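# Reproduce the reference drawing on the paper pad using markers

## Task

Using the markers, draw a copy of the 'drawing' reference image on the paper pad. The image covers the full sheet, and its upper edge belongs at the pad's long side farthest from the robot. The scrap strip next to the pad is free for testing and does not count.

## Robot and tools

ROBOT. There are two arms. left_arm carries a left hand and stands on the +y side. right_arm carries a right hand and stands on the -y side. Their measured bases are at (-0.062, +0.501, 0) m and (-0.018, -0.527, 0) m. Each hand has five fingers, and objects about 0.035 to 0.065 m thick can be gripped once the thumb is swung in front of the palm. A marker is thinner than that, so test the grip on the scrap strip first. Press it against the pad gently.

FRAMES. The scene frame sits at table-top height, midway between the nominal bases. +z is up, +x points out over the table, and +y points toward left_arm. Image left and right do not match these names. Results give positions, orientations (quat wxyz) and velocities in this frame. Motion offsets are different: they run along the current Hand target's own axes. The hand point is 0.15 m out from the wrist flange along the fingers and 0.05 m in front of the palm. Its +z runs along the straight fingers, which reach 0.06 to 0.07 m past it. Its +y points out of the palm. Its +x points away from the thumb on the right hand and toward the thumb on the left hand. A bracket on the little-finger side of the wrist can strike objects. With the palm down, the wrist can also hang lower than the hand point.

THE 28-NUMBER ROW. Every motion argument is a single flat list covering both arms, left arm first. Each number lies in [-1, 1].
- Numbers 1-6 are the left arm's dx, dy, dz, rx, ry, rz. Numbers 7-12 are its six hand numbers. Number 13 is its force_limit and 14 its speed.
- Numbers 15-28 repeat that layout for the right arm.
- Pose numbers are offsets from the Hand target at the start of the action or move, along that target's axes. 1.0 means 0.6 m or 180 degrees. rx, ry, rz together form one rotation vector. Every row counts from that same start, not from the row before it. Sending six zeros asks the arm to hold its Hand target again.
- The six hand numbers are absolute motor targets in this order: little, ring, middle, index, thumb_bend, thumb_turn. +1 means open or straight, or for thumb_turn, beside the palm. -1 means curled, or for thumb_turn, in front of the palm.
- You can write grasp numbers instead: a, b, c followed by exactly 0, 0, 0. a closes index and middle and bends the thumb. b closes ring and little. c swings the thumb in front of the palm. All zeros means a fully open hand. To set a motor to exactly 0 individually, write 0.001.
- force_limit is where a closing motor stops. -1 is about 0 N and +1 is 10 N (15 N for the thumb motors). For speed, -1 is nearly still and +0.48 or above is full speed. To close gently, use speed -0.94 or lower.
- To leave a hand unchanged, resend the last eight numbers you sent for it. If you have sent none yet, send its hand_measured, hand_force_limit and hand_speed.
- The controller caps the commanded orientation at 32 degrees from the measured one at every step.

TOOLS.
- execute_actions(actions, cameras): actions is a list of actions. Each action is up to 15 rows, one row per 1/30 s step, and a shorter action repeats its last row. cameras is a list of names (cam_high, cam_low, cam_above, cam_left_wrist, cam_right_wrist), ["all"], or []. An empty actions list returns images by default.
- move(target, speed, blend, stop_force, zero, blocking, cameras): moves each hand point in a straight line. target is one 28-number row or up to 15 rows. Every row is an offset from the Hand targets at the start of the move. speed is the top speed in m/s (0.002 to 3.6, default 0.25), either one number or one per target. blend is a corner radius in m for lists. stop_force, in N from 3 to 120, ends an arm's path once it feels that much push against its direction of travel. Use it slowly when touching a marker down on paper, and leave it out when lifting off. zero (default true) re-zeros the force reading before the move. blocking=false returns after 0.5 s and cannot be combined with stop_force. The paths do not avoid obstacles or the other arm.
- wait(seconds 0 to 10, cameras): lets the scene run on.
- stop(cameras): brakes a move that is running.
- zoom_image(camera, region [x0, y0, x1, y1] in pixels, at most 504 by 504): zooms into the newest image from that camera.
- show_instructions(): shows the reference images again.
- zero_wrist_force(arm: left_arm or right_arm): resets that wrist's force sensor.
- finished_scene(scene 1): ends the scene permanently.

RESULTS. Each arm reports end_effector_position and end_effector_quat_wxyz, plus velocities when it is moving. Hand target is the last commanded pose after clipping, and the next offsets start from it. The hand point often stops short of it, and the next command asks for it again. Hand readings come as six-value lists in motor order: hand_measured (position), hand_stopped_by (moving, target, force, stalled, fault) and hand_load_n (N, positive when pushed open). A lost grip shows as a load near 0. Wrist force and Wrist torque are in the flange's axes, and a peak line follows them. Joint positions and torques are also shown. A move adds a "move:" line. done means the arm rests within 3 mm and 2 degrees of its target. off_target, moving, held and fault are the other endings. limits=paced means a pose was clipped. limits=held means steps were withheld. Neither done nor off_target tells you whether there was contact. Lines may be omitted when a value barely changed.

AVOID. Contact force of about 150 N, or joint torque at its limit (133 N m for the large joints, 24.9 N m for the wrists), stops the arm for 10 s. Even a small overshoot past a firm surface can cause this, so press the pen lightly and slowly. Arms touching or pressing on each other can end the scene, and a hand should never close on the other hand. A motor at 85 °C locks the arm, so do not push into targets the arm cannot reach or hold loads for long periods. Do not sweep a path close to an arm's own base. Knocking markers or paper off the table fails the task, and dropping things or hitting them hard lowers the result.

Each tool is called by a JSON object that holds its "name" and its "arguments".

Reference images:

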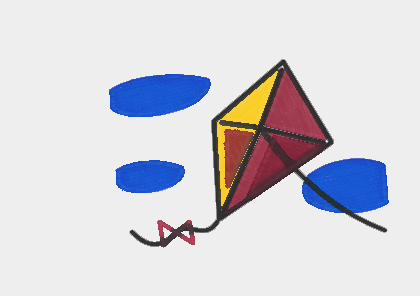

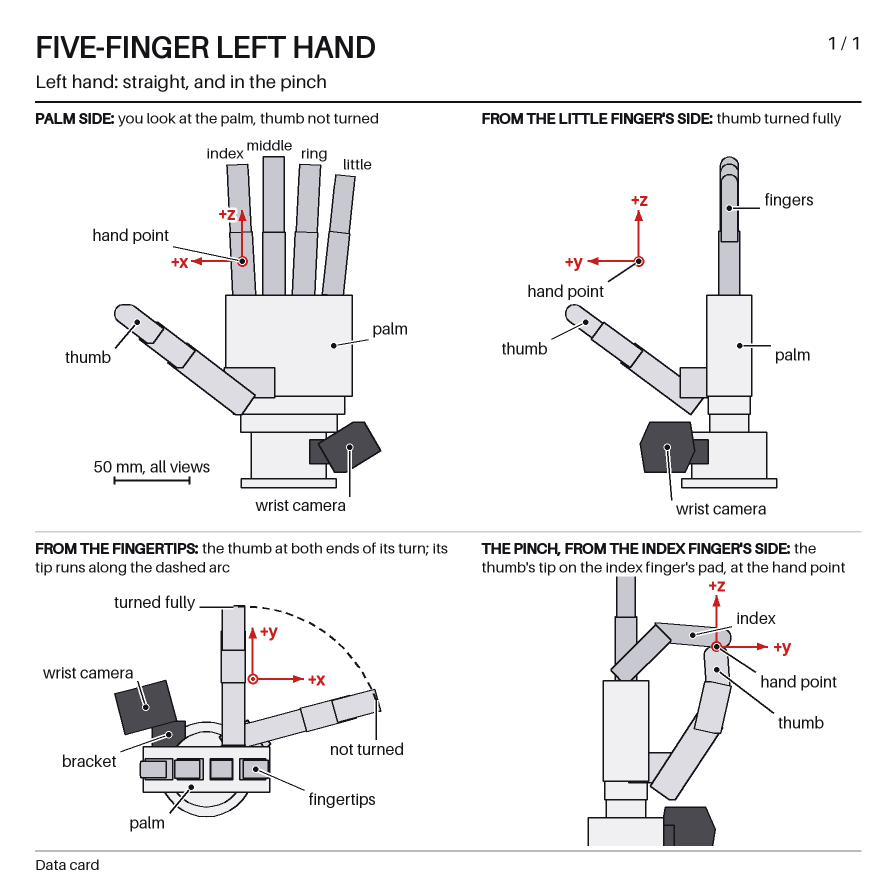

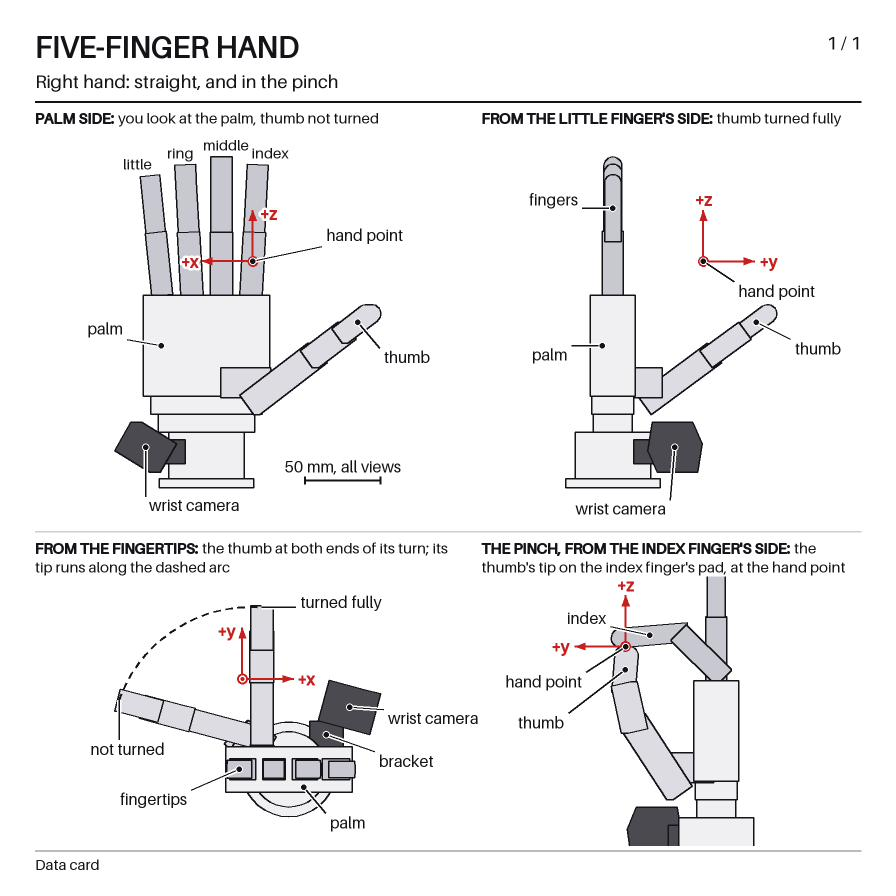

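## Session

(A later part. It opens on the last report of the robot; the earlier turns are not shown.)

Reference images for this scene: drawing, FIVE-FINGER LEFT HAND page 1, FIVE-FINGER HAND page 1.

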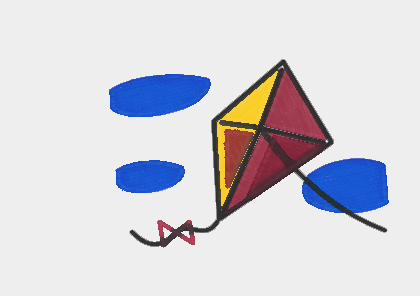

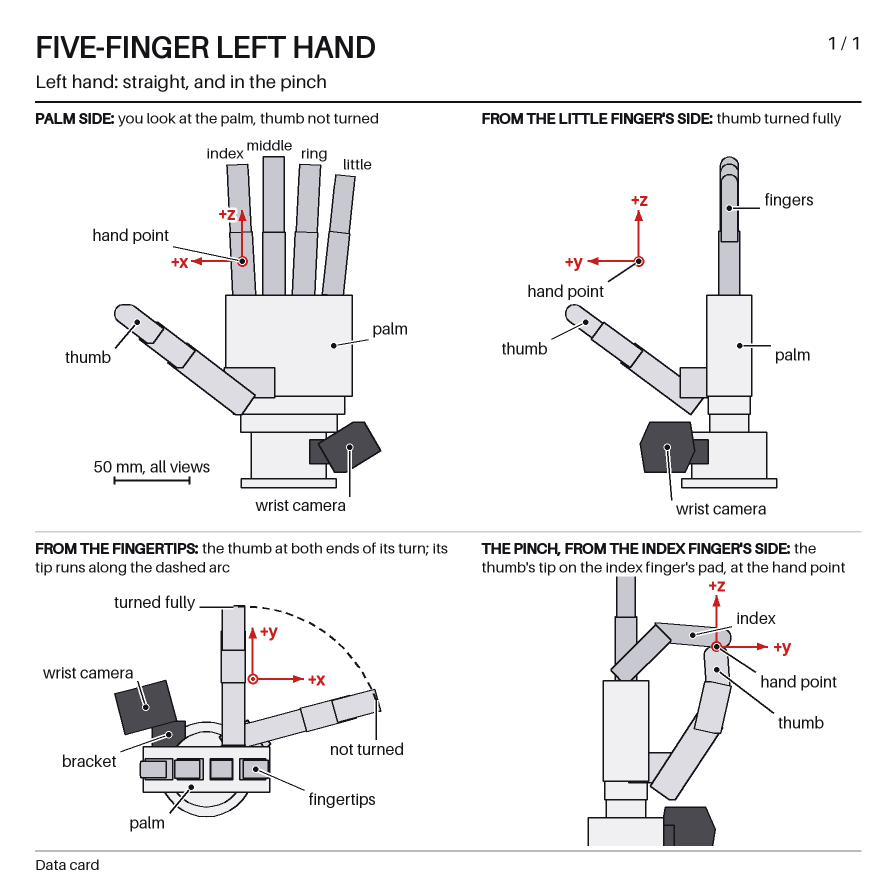

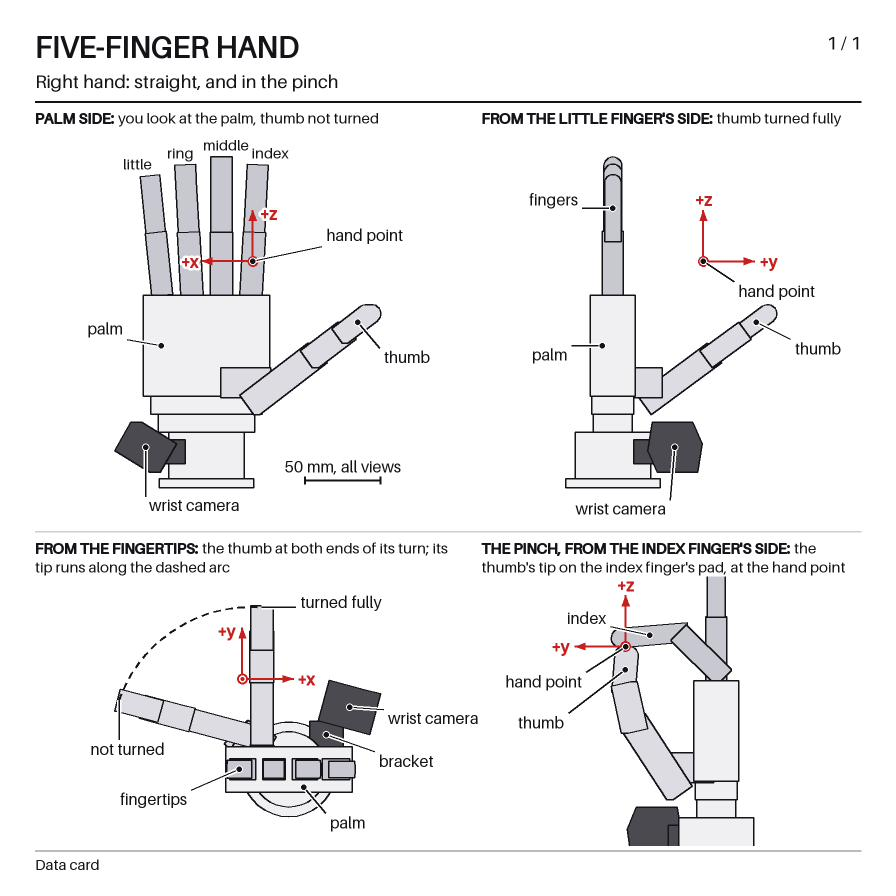

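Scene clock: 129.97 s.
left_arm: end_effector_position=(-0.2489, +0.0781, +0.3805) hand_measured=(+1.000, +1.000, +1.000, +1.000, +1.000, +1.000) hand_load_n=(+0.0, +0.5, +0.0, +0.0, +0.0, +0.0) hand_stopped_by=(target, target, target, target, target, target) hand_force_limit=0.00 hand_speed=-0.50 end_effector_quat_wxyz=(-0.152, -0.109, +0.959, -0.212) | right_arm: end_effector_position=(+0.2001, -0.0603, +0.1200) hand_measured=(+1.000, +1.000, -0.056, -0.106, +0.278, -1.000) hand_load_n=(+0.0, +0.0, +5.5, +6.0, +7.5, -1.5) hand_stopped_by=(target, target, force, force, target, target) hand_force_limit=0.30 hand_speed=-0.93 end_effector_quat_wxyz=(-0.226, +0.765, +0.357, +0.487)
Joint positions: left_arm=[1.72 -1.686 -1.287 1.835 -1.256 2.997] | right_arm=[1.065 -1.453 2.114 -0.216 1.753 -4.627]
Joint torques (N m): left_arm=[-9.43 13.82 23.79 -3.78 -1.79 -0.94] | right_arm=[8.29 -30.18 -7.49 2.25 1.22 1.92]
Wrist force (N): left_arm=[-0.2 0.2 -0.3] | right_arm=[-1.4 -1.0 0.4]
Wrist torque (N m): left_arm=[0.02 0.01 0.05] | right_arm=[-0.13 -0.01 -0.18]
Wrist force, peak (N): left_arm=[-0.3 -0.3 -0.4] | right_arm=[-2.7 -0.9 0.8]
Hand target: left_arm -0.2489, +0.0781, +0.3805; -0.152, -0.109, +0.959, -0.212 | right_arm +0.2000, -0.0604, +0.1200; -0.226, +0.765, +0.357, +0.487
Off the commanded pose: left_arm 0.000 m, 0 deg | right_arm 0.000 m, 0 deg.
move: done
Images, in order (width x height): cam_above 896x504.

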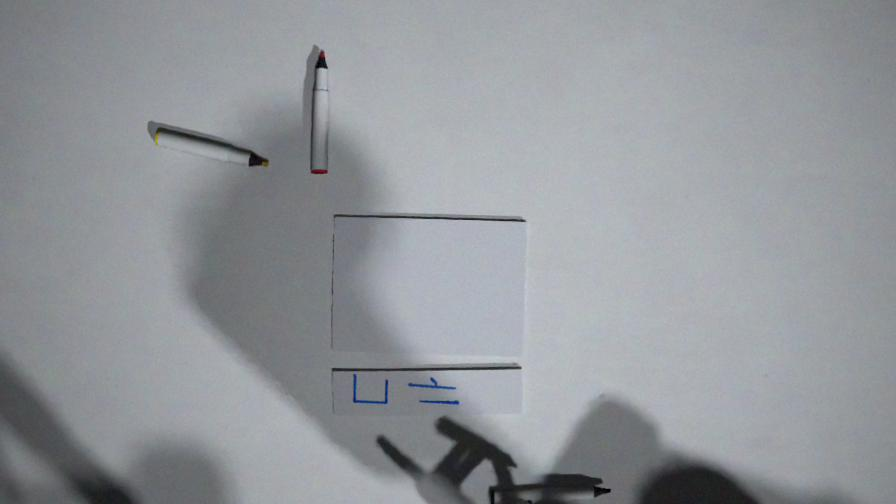

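{"name": "show_instructions", "arguments": {}}

Reference images for this scene: drawing, FIVE-FINGER LEFT HAND page 1, FIVE-FINGER HAND page 1.

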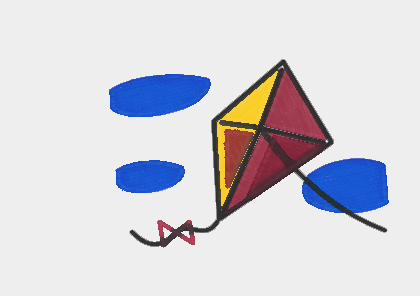

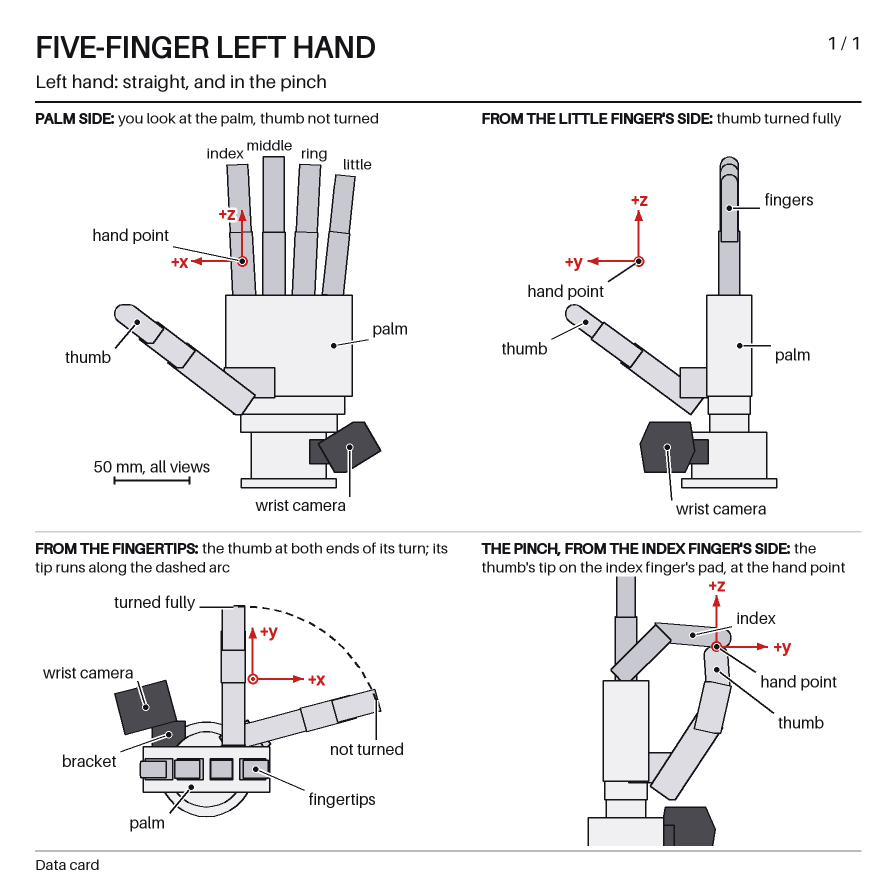

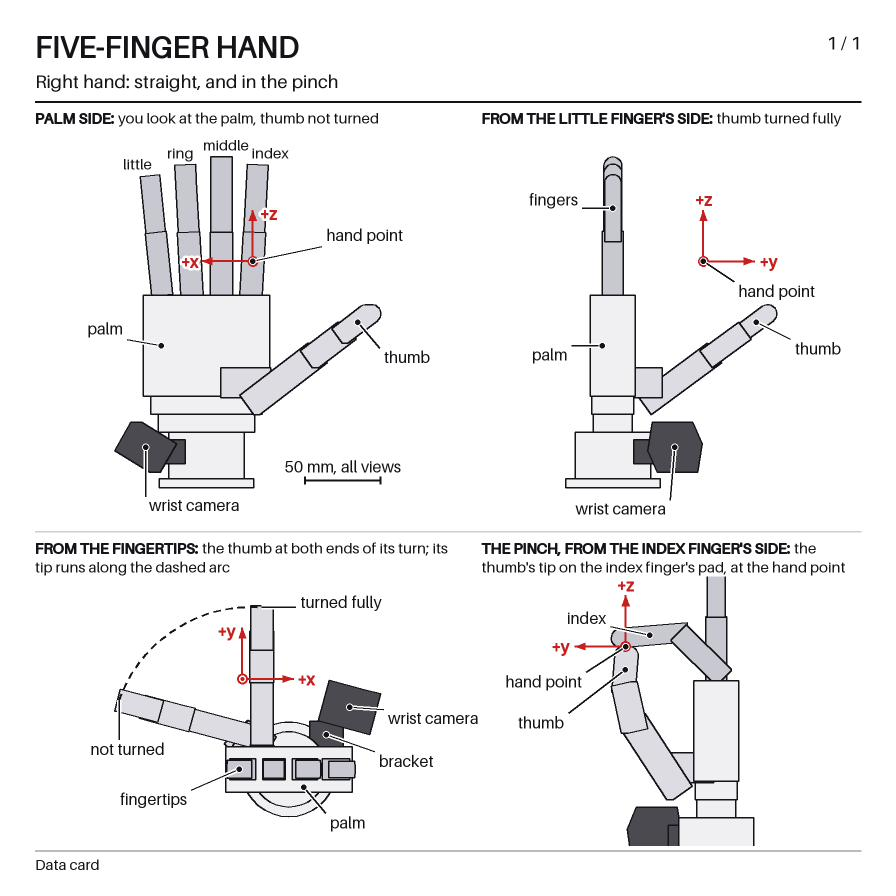

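{"name": "move", "arguments": {"target": [0,0,0,0,0,0,0,0,0,0,0,0,0,-0.5,0.10546,0.14589,0.44321,0,0,0,1,1,-0.45,-0.45,0.275,-1,0.3,-0.93], "speed": 0.2, "cameras": ["cam_above"]}}

Scene clock: 135.70 s.
left_arm: end_effector_position=(-0.2489, +0.0781, +0.3805) hand_measured=(+1.000, +1.000, +1.000, +1.000, +1.000, +1.000) hand_load_n=(+0.0, +0.0, +0.0, +0.0, +0.0, +0.0) hand_stopped_by=(target, target, target, target, target, target) hand_force_limit=0.00 hand_speed=-0.50 end_effector_quat_wxyz=(-0.152, -0.109, +0.959, -0.212) | right_arm: end_effector_position=(+0.4393, +0.0883, +0.0649) hand_measured=(+1.000, +1.000, -0.056, -0.106, +0.278, -1.000) hand_load_n=(+0.0, +0.0, +5.0, +6.0, +7.0, -1.5) hand_stopped_by=(target, target, force, force, target, target) hand_force_limit=0.30 hand_speed=-0.93 end_effector_quat_wxyz=(-0.226, +0.765, +0.357, +0.487)
Joint positions: left_arm=[1.72 -1.686 -1.287 1.835 -1.256 2.997] | right_arm=[0.815 -0.92 1.49 -0.133 1.526 -4.734]
Joint torques (N m): left_arm=[-9.45 13.91 23.26 -3.77 -1.75 -0.95] | right_arm=[-8.61 -38.76 -28.07 2.48 -1.61 -2.57]
Wrist force (N): left_arm=[-0.3 -0.2 -0.3] | right_arm=[-1.9 -1.0 0.3]
Wrist torque (N m): left_arm=[-0.03 0.01 0.05] | right_arm=[-0.13 0.06 -0.08]
Wrist force, peak (N): left_arm=[-0.2 -0.2 -0.6] | right_arm=[-1.9 -1.2 -0.6]
Hand target: left_arm -0.2489, +0.0781, +0.3805; -0.152, -0.109, +0.959, -0.212 | right_arm +0.4393, +0.0883, +0.0649; -0.226, +0.765, +0.357, +0.487
Off the commanded pose: left_arm 0.000 m, 0 deg | right_arm 0.000 m, 0 deg.
move: done
Images, in order (width x height): cam_above 896x504.

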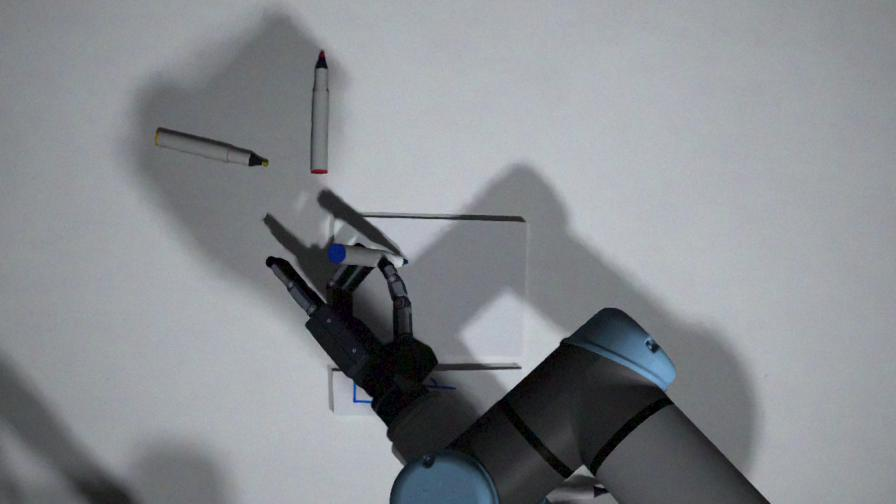

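{"name": "move", "arguments": {"target": [0,0,0,0,0,0,0,0,0,0,0,0,0,-0.5,-0.01163,0,0.00546,0,0,0,1,1,-0.45,-0.45,0.275,-1,0.3,-0.93], "speed": 0.02, "stop_force": 3}}

{"name": "move", "arguments": {"target": [0,0,0,0,0,0,0,0,0,0,0,0,0,-0.5,-0.00076,0,0.00035,0,0,0,1,1,-0.45,-0.45,0.275,-1,0.3,-0.93], "speed": 0.02}}

Scene clock: 137.43 s.
left_arm: end_effector_position=(-0.2489, +0.0781, +0.3805) hand_measured=(+1.000, +1.000, +1.000, +1.000, +1.000, +1.000) hand_load_n=(+0.5, +0.0, +0.0, +0.0, +0.0, -0.5) hand_stopped_by=(target, target, target, target, target, target) hand_force_limit=0.00 hand_speed=-0.50 end_effector_quat_wxyz=(-0.152, -0.109, +0.959, -0.212) | right_arm: end_effector_position=(+0.4393, +0.0883, +0.0572) hand_measured=(+1.000, +1.000, -0.056, -0.106, +0.278, -1.000) hand_load_n=(+0.0, +0.0, +5.5, +6.0, +7.5, -1.0) hand_stopped_by=(target, target, force, force, target, target) hand_force_limit=0.30 hand_speed=-0.93 end_effector_quat_wxyz=(-0.226, +0.765, +0.357, +0.487)
Joint positions: left_arm=[1.72 -1.686 -1.287 1.835 -1.256 2.997] | right_arm=[0.815 -0.91 1.496 -0.148 1.526 -4.734]
Joint torques (N m): left_arm=[-8.76 13.86 23.65 -3.64 -1.77 -1.04] | right_arm=[-6.98 -39.64 -9.85 -3.08 -1.5 -2.63]
Wrist force (N): left_arm=[-0.1 0.1 -0.4] | right_arm=[-1.4 -1.0 0.2]
Wrist torque (N m): left_arm=[0.02 -0.01 0.05] | right_arm=[-0.13 0.00 -0.05]
Wrist force, peak (N): left_arm=[-0.1 -0.6 -0.2] | right_arm=[-1.8 -0.9 0.4]
Hand target: left_arm -0.2489, +0.0781, +0.3805; -0.152, -0.109, +0.959, -0.212 | right_arm +0.4393, +0.0883, +0.0572; -0.226, +0.765, +0.357, +0.487
Off the commanded pose: left_arm 0.000 m, 0 deg | right_arm 0.000 m, 0 deg.
move: done

Scene clock: 138.13 s.
left_arm: end_effector_position=(-0.2489, +0.0781, +0.3805) hand_measured=(+1.000, +1.000, +1.000, +1.000, +1.000, +1.000) hand_load_n=(+0.0, +0.5, +0.0, +0.0, +0.0, +0.0) hand_stopped_by=(target, target, target, target, target, target) hand_force_limit=0.00 hand_speed=-0.50 end_effector_quat_wxyz=(-0.152, -0.109, +0.959, -0.212) | right_arm: end_effector_position=(+0.4393, +0.0883, +0.0567) hand_measured=(+1.000, +1.000, -0.056, -0.106, +0.278, -1.000) hand_load_n=(+0.0, +0.0, +5.0, +6.0, +7.0, -2.0) hand_stopped_by=(target, target, force, force, target, target) hand_force_limit=0.30 hand_speed=-0.93 end_effector_quat_wxyz=(-0.226, +0.765, +0.357, +0.487)
Joint positions: left_arm=[1.72 -1.686 -1.287 1.835 -1.256 2.997] | right_arm=[0.815 -0.909 1.496 -0.149 1.526 -4.734]
Joint torques (N m): left_arm=[-8.47 14.17 23.61 -3.84 -1.83 -1.02] | right_arm=[-8.43 -38.68 -7.4 -2.67 -1.57 -2.51]
Wrist force (N): left_arm=[0.1 -0.2 -0.1] | right_arm=[-0.3 -1.1 -0.2]
Wrist torque (N m): left_arm=[-0.04 -0.03 0.07] | right_arm=[-0.10 0.02 -0.08]
Wrist force, peak (N): left_arm=[-0.3 -0.1 -0.6] | right_arm=[-1.6 -0.9 0.0]
Hand target: left_arm -0.2489, +0.0781, +0.3805; -0.152, -0.109, +0.959, -0.212 | right_arm +0.4393, +0.0883, +0.0567; -0.226, +0.765, +0.357, +0.487
Off the commanded pose: left_arm 0.000 m, 0 deg | right_arm 0.000 m, 0 deg.
move: done

{"name": "move", "arguments": {"target": [[0,0,0,0,0,0,0,0,0,0,0,0,0,-0.5,0.01313,-0.02591,0.02755,0,0,0,1,1,-0.45,-0.45,0.275,-1,0.3,-0.93],[0,0,0,0,0,0,0,0,0,0,0,0,0,-0.5,0.01237,-0.01595,0.02598,0,0,0,1,1,-0.45,-0.45,0.275,-1,0.3,-0.93],[0,0,0,0,0,0,0,0,0,0,0,0,0,-0.5,0.00882,-0.00155,0.01846,0,0,0,1,1,-0.45,-0.45,0.275,-1,0.3,-0.93],[0,0,0,0,0,0,0,0,0,0,0,0,0,-0.5,0.00303,0.01452,0.00617,0,0,0,1,1,-0.45,-0.45,0.275,-1,0.3,-0.93],[0,0,0,0,0,0,0,0,0,0,0,0,0,-0.5,-0.0035,0.02743,-0.00771,0,0,0,1,1,-0.45,-0.45,0.275,-1,0.3,-0.93],[0,0,0,0,0,0,0,0,0,0,0,0,0,-0.5,-0.00802,0.0331,-0.01735,0,0,0,1,1,-0.45,-0.45,0.275,-1,0.3,-0.93],[0,0,0,0,0,0,0,0,0,0,0,0,0,-0.5,-0.01029,0.03417,-0.0222,0,0,0,1,1,-0.45,-0.45,0.275,-1,0.3,-0.93],[0,0,0,0,0,0,0,0,0,0,0,0,0,-0.5,-0.01109,0.03184,-0.02393,0,0,0,1,1,-0.45,-0.45,0.275,-1,0.3,-0.93],[0,0,0,0,0,0,0,0,0,0,0,0,0,-0.5,-0.01119,0.02486,-0.02419,0,0,0,1,1,-0.45,-0.45,0.275,-1,0.3,-0.93],[0,0,0,0,0,0,0,0,0,0,0,0,0,-0.5,-0.01029,0.0155,-0.02232,0,0,0,1,1,-0.45,-0.45,0.275,-1,0.3,-0.93],[0,0,0,0,0,0,0,0,0,0,0,0,0,-0.5,-0.0078,0.00382,-0.01704,0,0,0,1,1,-0.45,-0.45,0.275,-1,0.3,-0.93],[0,0,0,0,0,0,0,0,0,0,0,0,0,-0.5,-0.00385,-0.01031,-0.00868,0,0,0,1,1,-0.45,-0.45,0.275,-1,0.3,-0.93],[0,0,0,0,0,0,0,0,0,0,0,0,0,-0.5,0.00053,-0.02309,0.0006,0,0,0,1,1,-0.45,-0.45,0.275,-1,0.3,-0.93],[0,0,0,0,0,0,0,0,0,0,0,0,0,-0.5,0.00406,-0.03182,0.00811,0,0,0,1,1,-0.45,-0.45,0.275,-1,0.3,-0.93],[0,0,0,0,0,0,0,0,0,0,0,0,0,-0.5,0.00825,-0.03588,0.01704,0,0,0,1,1,-0.45,-0.45,0.275,-1,0.3,-0.93]], "speed": 0.04, "blend": [0,0.001,0.002,0.002,0.002,0.001,0.0005,0.0005,0.001,0.002,0.002,0.002,0.002,0.001,0]}}

Scene clock: 144.77 s.
left_arm: end_effector_position=(-0.2489, +0.0781, +0.3805) hand_measured=(+1.000, +1.000, +1.000, +1.000, +1.000, +1.000) hand_load_n=(+0.0, +0.0, +0.0, +0.0, +0.0, +0.0) hand_stopped_by=(target, target, target, target, target, target) hand_force_limit=0.00 hand_speed=-0.50 end_effector_quat_wxyz=(-0.152, -0.109, +0.959, -0.212) | right_arm: end_effector_position=(+0.4301, +0.1108, +0.0568) hand_measured=(+1.000, +1.000, -0.056, -0.106, +0.278, -1.000) hand_load_n=(+0.0, +0.0, +6.0, +5.0, +6.5, -1.5) hand_stopped_by=(target, target, force, force, target, target) hand_force_limit=0.30 hand_speed=-0.93 end_effector_quat_wxyz=(-0.226, +0.765, +0.357, +0.487)
Joint positions: left_arm=[1.72 -1.686 -1.287 1.835 -1.256 2.997] | right_arm=[0.854 -0.878 1.439 -0.124 1.562 -4.717]
Joint torques (N m): left_arm=[-8.48 14.07 23.15 -3.75 -1.77 -1.03] | right_arm=[8.68 -40.5 -28.03 2.29 1.11 1.96]
Wrist force (N): left_arm=[0.0 -0.1 0.0] | right_arm=[-1.2 -1.0 -0.1]
Wrist torque (N m): left_arm=[-0.04 -0.01 0.06] | right_arm=[-0.13 -0.01 -0.20]
Wrist force, peak (N): left_arm=[-0.1 -0.6 -0.5] | right_arm=[-0.1 -1.8 -0.3]
Hand target: left_arm -0.2489, +0.0781, +0.3805; -0.152, -0.109, +0.959, -0.212 | right_arm +0.4301, +0.1108, +0.0568; -0.226, +0.765, +0.357, +0.487
Off the commanded pose: left_arm 0.000 m, 0 deg | right_arm 0.000 m, 0 deg.
move: done

{"name": "move", "arguments": {"target": [[0,0,0,0,0,0,0,0,0,0,0,0,0,-0.5,0.00459,0.00996,0.01065,0,0,0,1,1,-0.45,-0.45,0.275,-1,0.3,-0.93],[0,0,0,0,0,0,0,0,0,0,0,0,0,-0.5,0.00285,0.02361,0.00701,0,0,0,1,1,-0.45,-0.45,0.275,-1,0.3,-0.93],[0,0,0,0,0,0,0,0,0,0,0,0,0,-0.5,0.00034,0.03328,0.00171,0,0,0,1,1,-0.45,-0.45,0.275,-1,0.3,-0.93],[0,0,0,0,0,0,0,0,0,0,0,0,0,-0.5,-0.01537,0.0671,-0.03171,0,0,0,1,1,-0.45,-0.45,0.275,-1,0.3,-0.93],[0,0,0,0,0,0,0,0,0,0,0,0,0,-0.5,-0.01827,0.06904,-0.03789,0,0,0,1,1,-0.45,-0.45,0.275,-1,0.3,-0.93],[0,0,0,0,0,0,0,0,0,0,0,0,0,-0.5,0.00259,0.02417,0.00646,0,0,0,1,1,-0.45,-0.45,0.275,-1,0.3,-0.93],[0,0,0,0,0,0,0,0,0,0,0,0,0,-0.5,0.00368,0.01755,0.00875,0,0,0,1,1,-0.45,-0.45,0.275,-1,0.3,-0.93],[0,0,0,0,0,0,0,0,0,0,0,0,0,-0.5,-0.01922,0.06681,-0.03994,0,0,0,1,1,-0.45,-0.45,0.275,-1,0.3,-0.93],[0,0,0,0,0,0,0,0,0,0,0,0,0,-0.5,-0.01928,0.06267,-0.04009,0,0,0,1,1,-0.45,-0.45,0.275,-1,0.3,-0.93],[0,0,0,0,0,0,0,0,0,0,0,0,0,-0.5,0.00409,0.01239,0.00959,0,0,0,1,1,-0.45,-0.45,0.275,-1,0.3,-0.93],[0,0,0,0,0,0,0,0,0,0,0,0,0,-0.5,0.0035,0.00938,0.00832,0,0,0,1,1,-0.45,-0.45,0.275,-1,0.3,-0.93],[0,0,0,0,0,0,0,0,0,0,0,0,0,-0.5,-0.01913,0.05808,-0.0398,0,0,0,1,1,-0.45,-0.45,0.275,-1,0.3,-0.93],[0,0,0,0,0,0,0,0,0,0,0,0,0,-0.5,-0.01862,0.0527,-0.03874,0,0,0,1,1,-0.45,-0.45,0.275,-1,0.3,-0.93],[0,0,0,0,0,0,0,0,0,0,0,0,0,-0.5,0.0025,0.00726,0.00616,0,0,0,1,1,-0.45,-0.45,0.275,-1,0.3,-0.93],[0,0,0,0,0,0,0,0,0,0,0,0,0,-0.5,0.00149,0.00515,0.004,0,0,0,1,1,-0.45,-0.45,0.275,-1,0.3,-0.93]], "speed": 0.06, "blend": [0.0005,0.0005,0.0005,0.0005,0.0005,0.0005,0.0005,0.0005,0.0005,0.0005,0.0005,0.0005,0.0005,0.0005,0]}}

Scene clock: 152.60 s.
left_arm: end_effector_position=(-0.2489, +0.0781, +0.3805) hand_measured=(+1.000, +1.000, +1.000, +1.000, +1.000, +1.000) hand_load_n=(+0.0, +0.0, +0.0, +0.0, +0.0, +0.0) hand_stopped_by=(target, target, target, target, target, target) hand_force_limit=0.00 hand_speed=-0.50 end_effector_quat_wxyz=(-0.152, -0.109, +0.959, -0.212) | right_arm: end_effector_position=(+0.4342, +0.1108, +0.0566) hand_measured=(+1.000, +1.000, -0.056, -0.106, +0.278, -1.000) hand_load_n=(+0.0, +0.0, +6.0, +4.0, +6.5, -1.0) hand_stopped_by=(target, target, force, force, target, target) hand_force_limit=0.30 hand_speed=-0.93 end_effector_quat_wxyz=(-0.226, +0.765, +0.357, +0.487)
Joint positions: left_arm=[1.72 -1.686 -1.287 1.835 -1.256 2.997] | right_arm=[0.849 -0.874 1.432 -0.121 1.557 -4.72]
Joint torques (N m): left_arm=[-8.42 14.28 23.28 -3.82 -1.75 -0.92] | right_arm=[8.7 -40.49 -28.21 2.21 1.03 2.21]
Wrist force (N): left_arm=[0.0 -0.3 0.2] | right_arm=[-1.0 -0.8 -0.1]
Wrist torque (N m): left_arm=[-0.07 -0.01 0.08] | right_arm=[-0.11 -0.02 -0.20]
Wrist force, peak (N): left_arm=[-0.4 -0.6 -0.4] | right_arm=[-1.3 -1.4 -0.3]
Hand target: left_arm -0.2489, +0.0781, +0.3805; -0.152, -0.109, +0.959, -0.212 | right_arm +0.4341, +0.1108, +0.0566; -0.226, +0.765, +0.357, +0.487
Off the commanded pose: left_arm 0.000 m, 0 deg | right_arm 0.000 m, 0 deg.
move: done

{"name": "move", "arguments": {"target": [[0,0,0,0,0,0,0,0,0,0,0,0,0,-0.5,-0.01886,0.04059,-0.04011,0,0,0,1,1,-0.45,-0.45,0.275,-1,0.3,-0.93],[0,0,0,0,0,0,0,0,0,0,0,0,0,-0.5,-0.01698,0.03227,-0.03614,0,0,0,1,1,-0.45,-0.45,0.275,-1,0.3,-0.93],[0,0,0,0,0,0,0,0,0,0,0,0,0,-0.5,-0.00106,-0.002,-0.00227,0,0,0,1,1,-0.45,-0.45,0.275,-1,0.3,-0.93],[0,0,0,0,0,0,0,0,0,0,0,0,0,-0.5,-0.00206,-0.00411,-0.00444,0,0,0,1,1,-0.45,-0.45,0.275,-1,0.3,-0.93],[0,0,0,0,0,0,0,0,0,0,0,0,0,-0.5,-0.01395,0.02148,-0.02973,0,0,0,1,1,-0.45,-0.45,0.275,-1,0.3,-0.93],[0,0,0,0,0,0,0,0,0,0,0,0,0,-0.5,-0.01032,0.01051,-0.02202,0,0,0,1,1,-0.45,-0.45,0.275,-1,0.3,-0.93],[0,0,0,0,0,0,0,0,0,0,0,0,0,-0.5,-0.00482,-0.00133,-0.01032,0,0,0,1,1,-0.45,-0.45,0.275,-1,0.3,-0.93],[0,0,0,0,0,0,0,0,0,0,0,0,0,-0.5,0.0254,-0.00126,-0.02449,0,0,0,1,1,-0.45,-0.45,0.275,-1,0.3,-0.93],[0,0,0,0,0,0,0,0,0,0,0,0,0,-0.5,-0.07772,-0.11595,-0.33797,0,0,0,1,1,-0.45,-0.45,0.275,-1,0.3,-0.93]], "speed": [0.06,0.06,0.06,0.06,0.06,0.06,0.06,0.1,0.25], "blend": [0.0005,0.0005,0.0005,0.0005,0.0005,0.0005,0,0.005,0], "cameras": ["cam_above"]}}

{"name": "zoom_image", "arguments": {"camera": "cam_above", "region": [325, 205, 535, 365]}}

Scene clock: 158.13 s.
left_arm: end_effector_position=(-0.2489, +0.0781, +0.3805) hand_measured=(+1.000, +1.000, +1.000, +1.000, +1.000, +1.000) hand_load_n=(+0.0, +0.0, +0.0, -0.5, +0.0, +0.0) hand_stopped_by=(target, target, target, target, target, target) hand_force_limit=0.00 hand_speed=-0.50 end_effector_quat_wxyz=(-0.152, -0.109, +0.959, -0.212) | right_arm: end_effector_position=(+0.2500, -0.0002, +0.1001) hand_measured=(+1.000, +1.000, -0.056, -0.106, +0.278, -1.000) hand_load_n=(+0.0, +0.0, +5.5, +4.5, +6.0, -0.5) hand_stopped_by=(target, target, force, force, target, target) hand_force_limit=0.30 hand_speed=-0.93 end_effector_quat_wxyz=(-0.226, +0.765, +0.357, +0.487)
Joint positions: left_arm=[1.72 -1.686 -1.287 1.835 -1.256 2.997] | right_arm=[1.026 -1.273 1.947 -0.232 1.718 -4.644]
Joint torques (N m): left_arm=[-9.17 14.06 23.39 -3.82 -1.77 -0.93] | right_arm=[7.38 -38.79 -7.84 -3 1.31 2.06]
Wrist force (N): left_arm=[-0.2 -0.2 -0.4] | right_arm=[-1.4 -1.0 0.2]
Wrist torque (N m): left_arm=[-0.02 0.00 0.06] | right_arm=[-0.11 -0.01 -0.18]
Wrist force, peak (N): left_arm=[-0.6 0.0 -0.5] | right_arm=[-2.6 -0.7 0.6]
Hand target: left_arm -0.2489, +0.0781, +0.3805; -0.152, -0.109, +0.959, -0.212 | right_arm +0.2500, -0.0002, +0.1001; -0.226, +0.765, +0.357, +0.487
Off the commanded pose: left_arm 0.000 m, 0 deg | right_arm 0.000 m, 0 deg.
move: done
Images, in order (width x height): cam_above 896x504.

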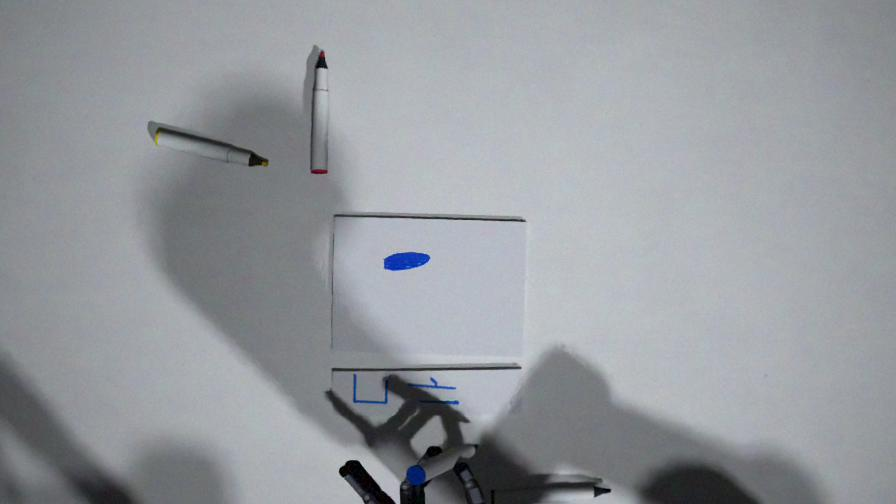

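Scaled by 2.400 from the camera's 896x504 image, which has a finer 1280x720 frame.

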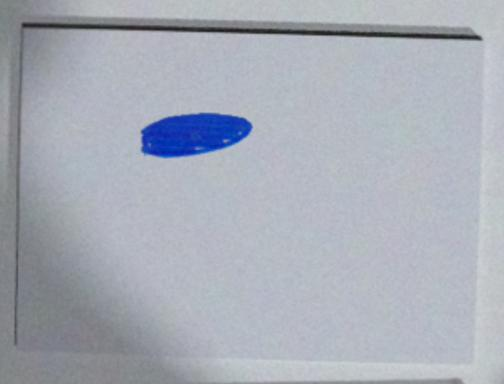

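{"name": "zoom_image", "arguments": {"camera": "cam_above", "region": [375, 240, 445, 280]}}

Scaled by 7.200 from the camera's 896x504 image, which has a finer 1280x720 frame.

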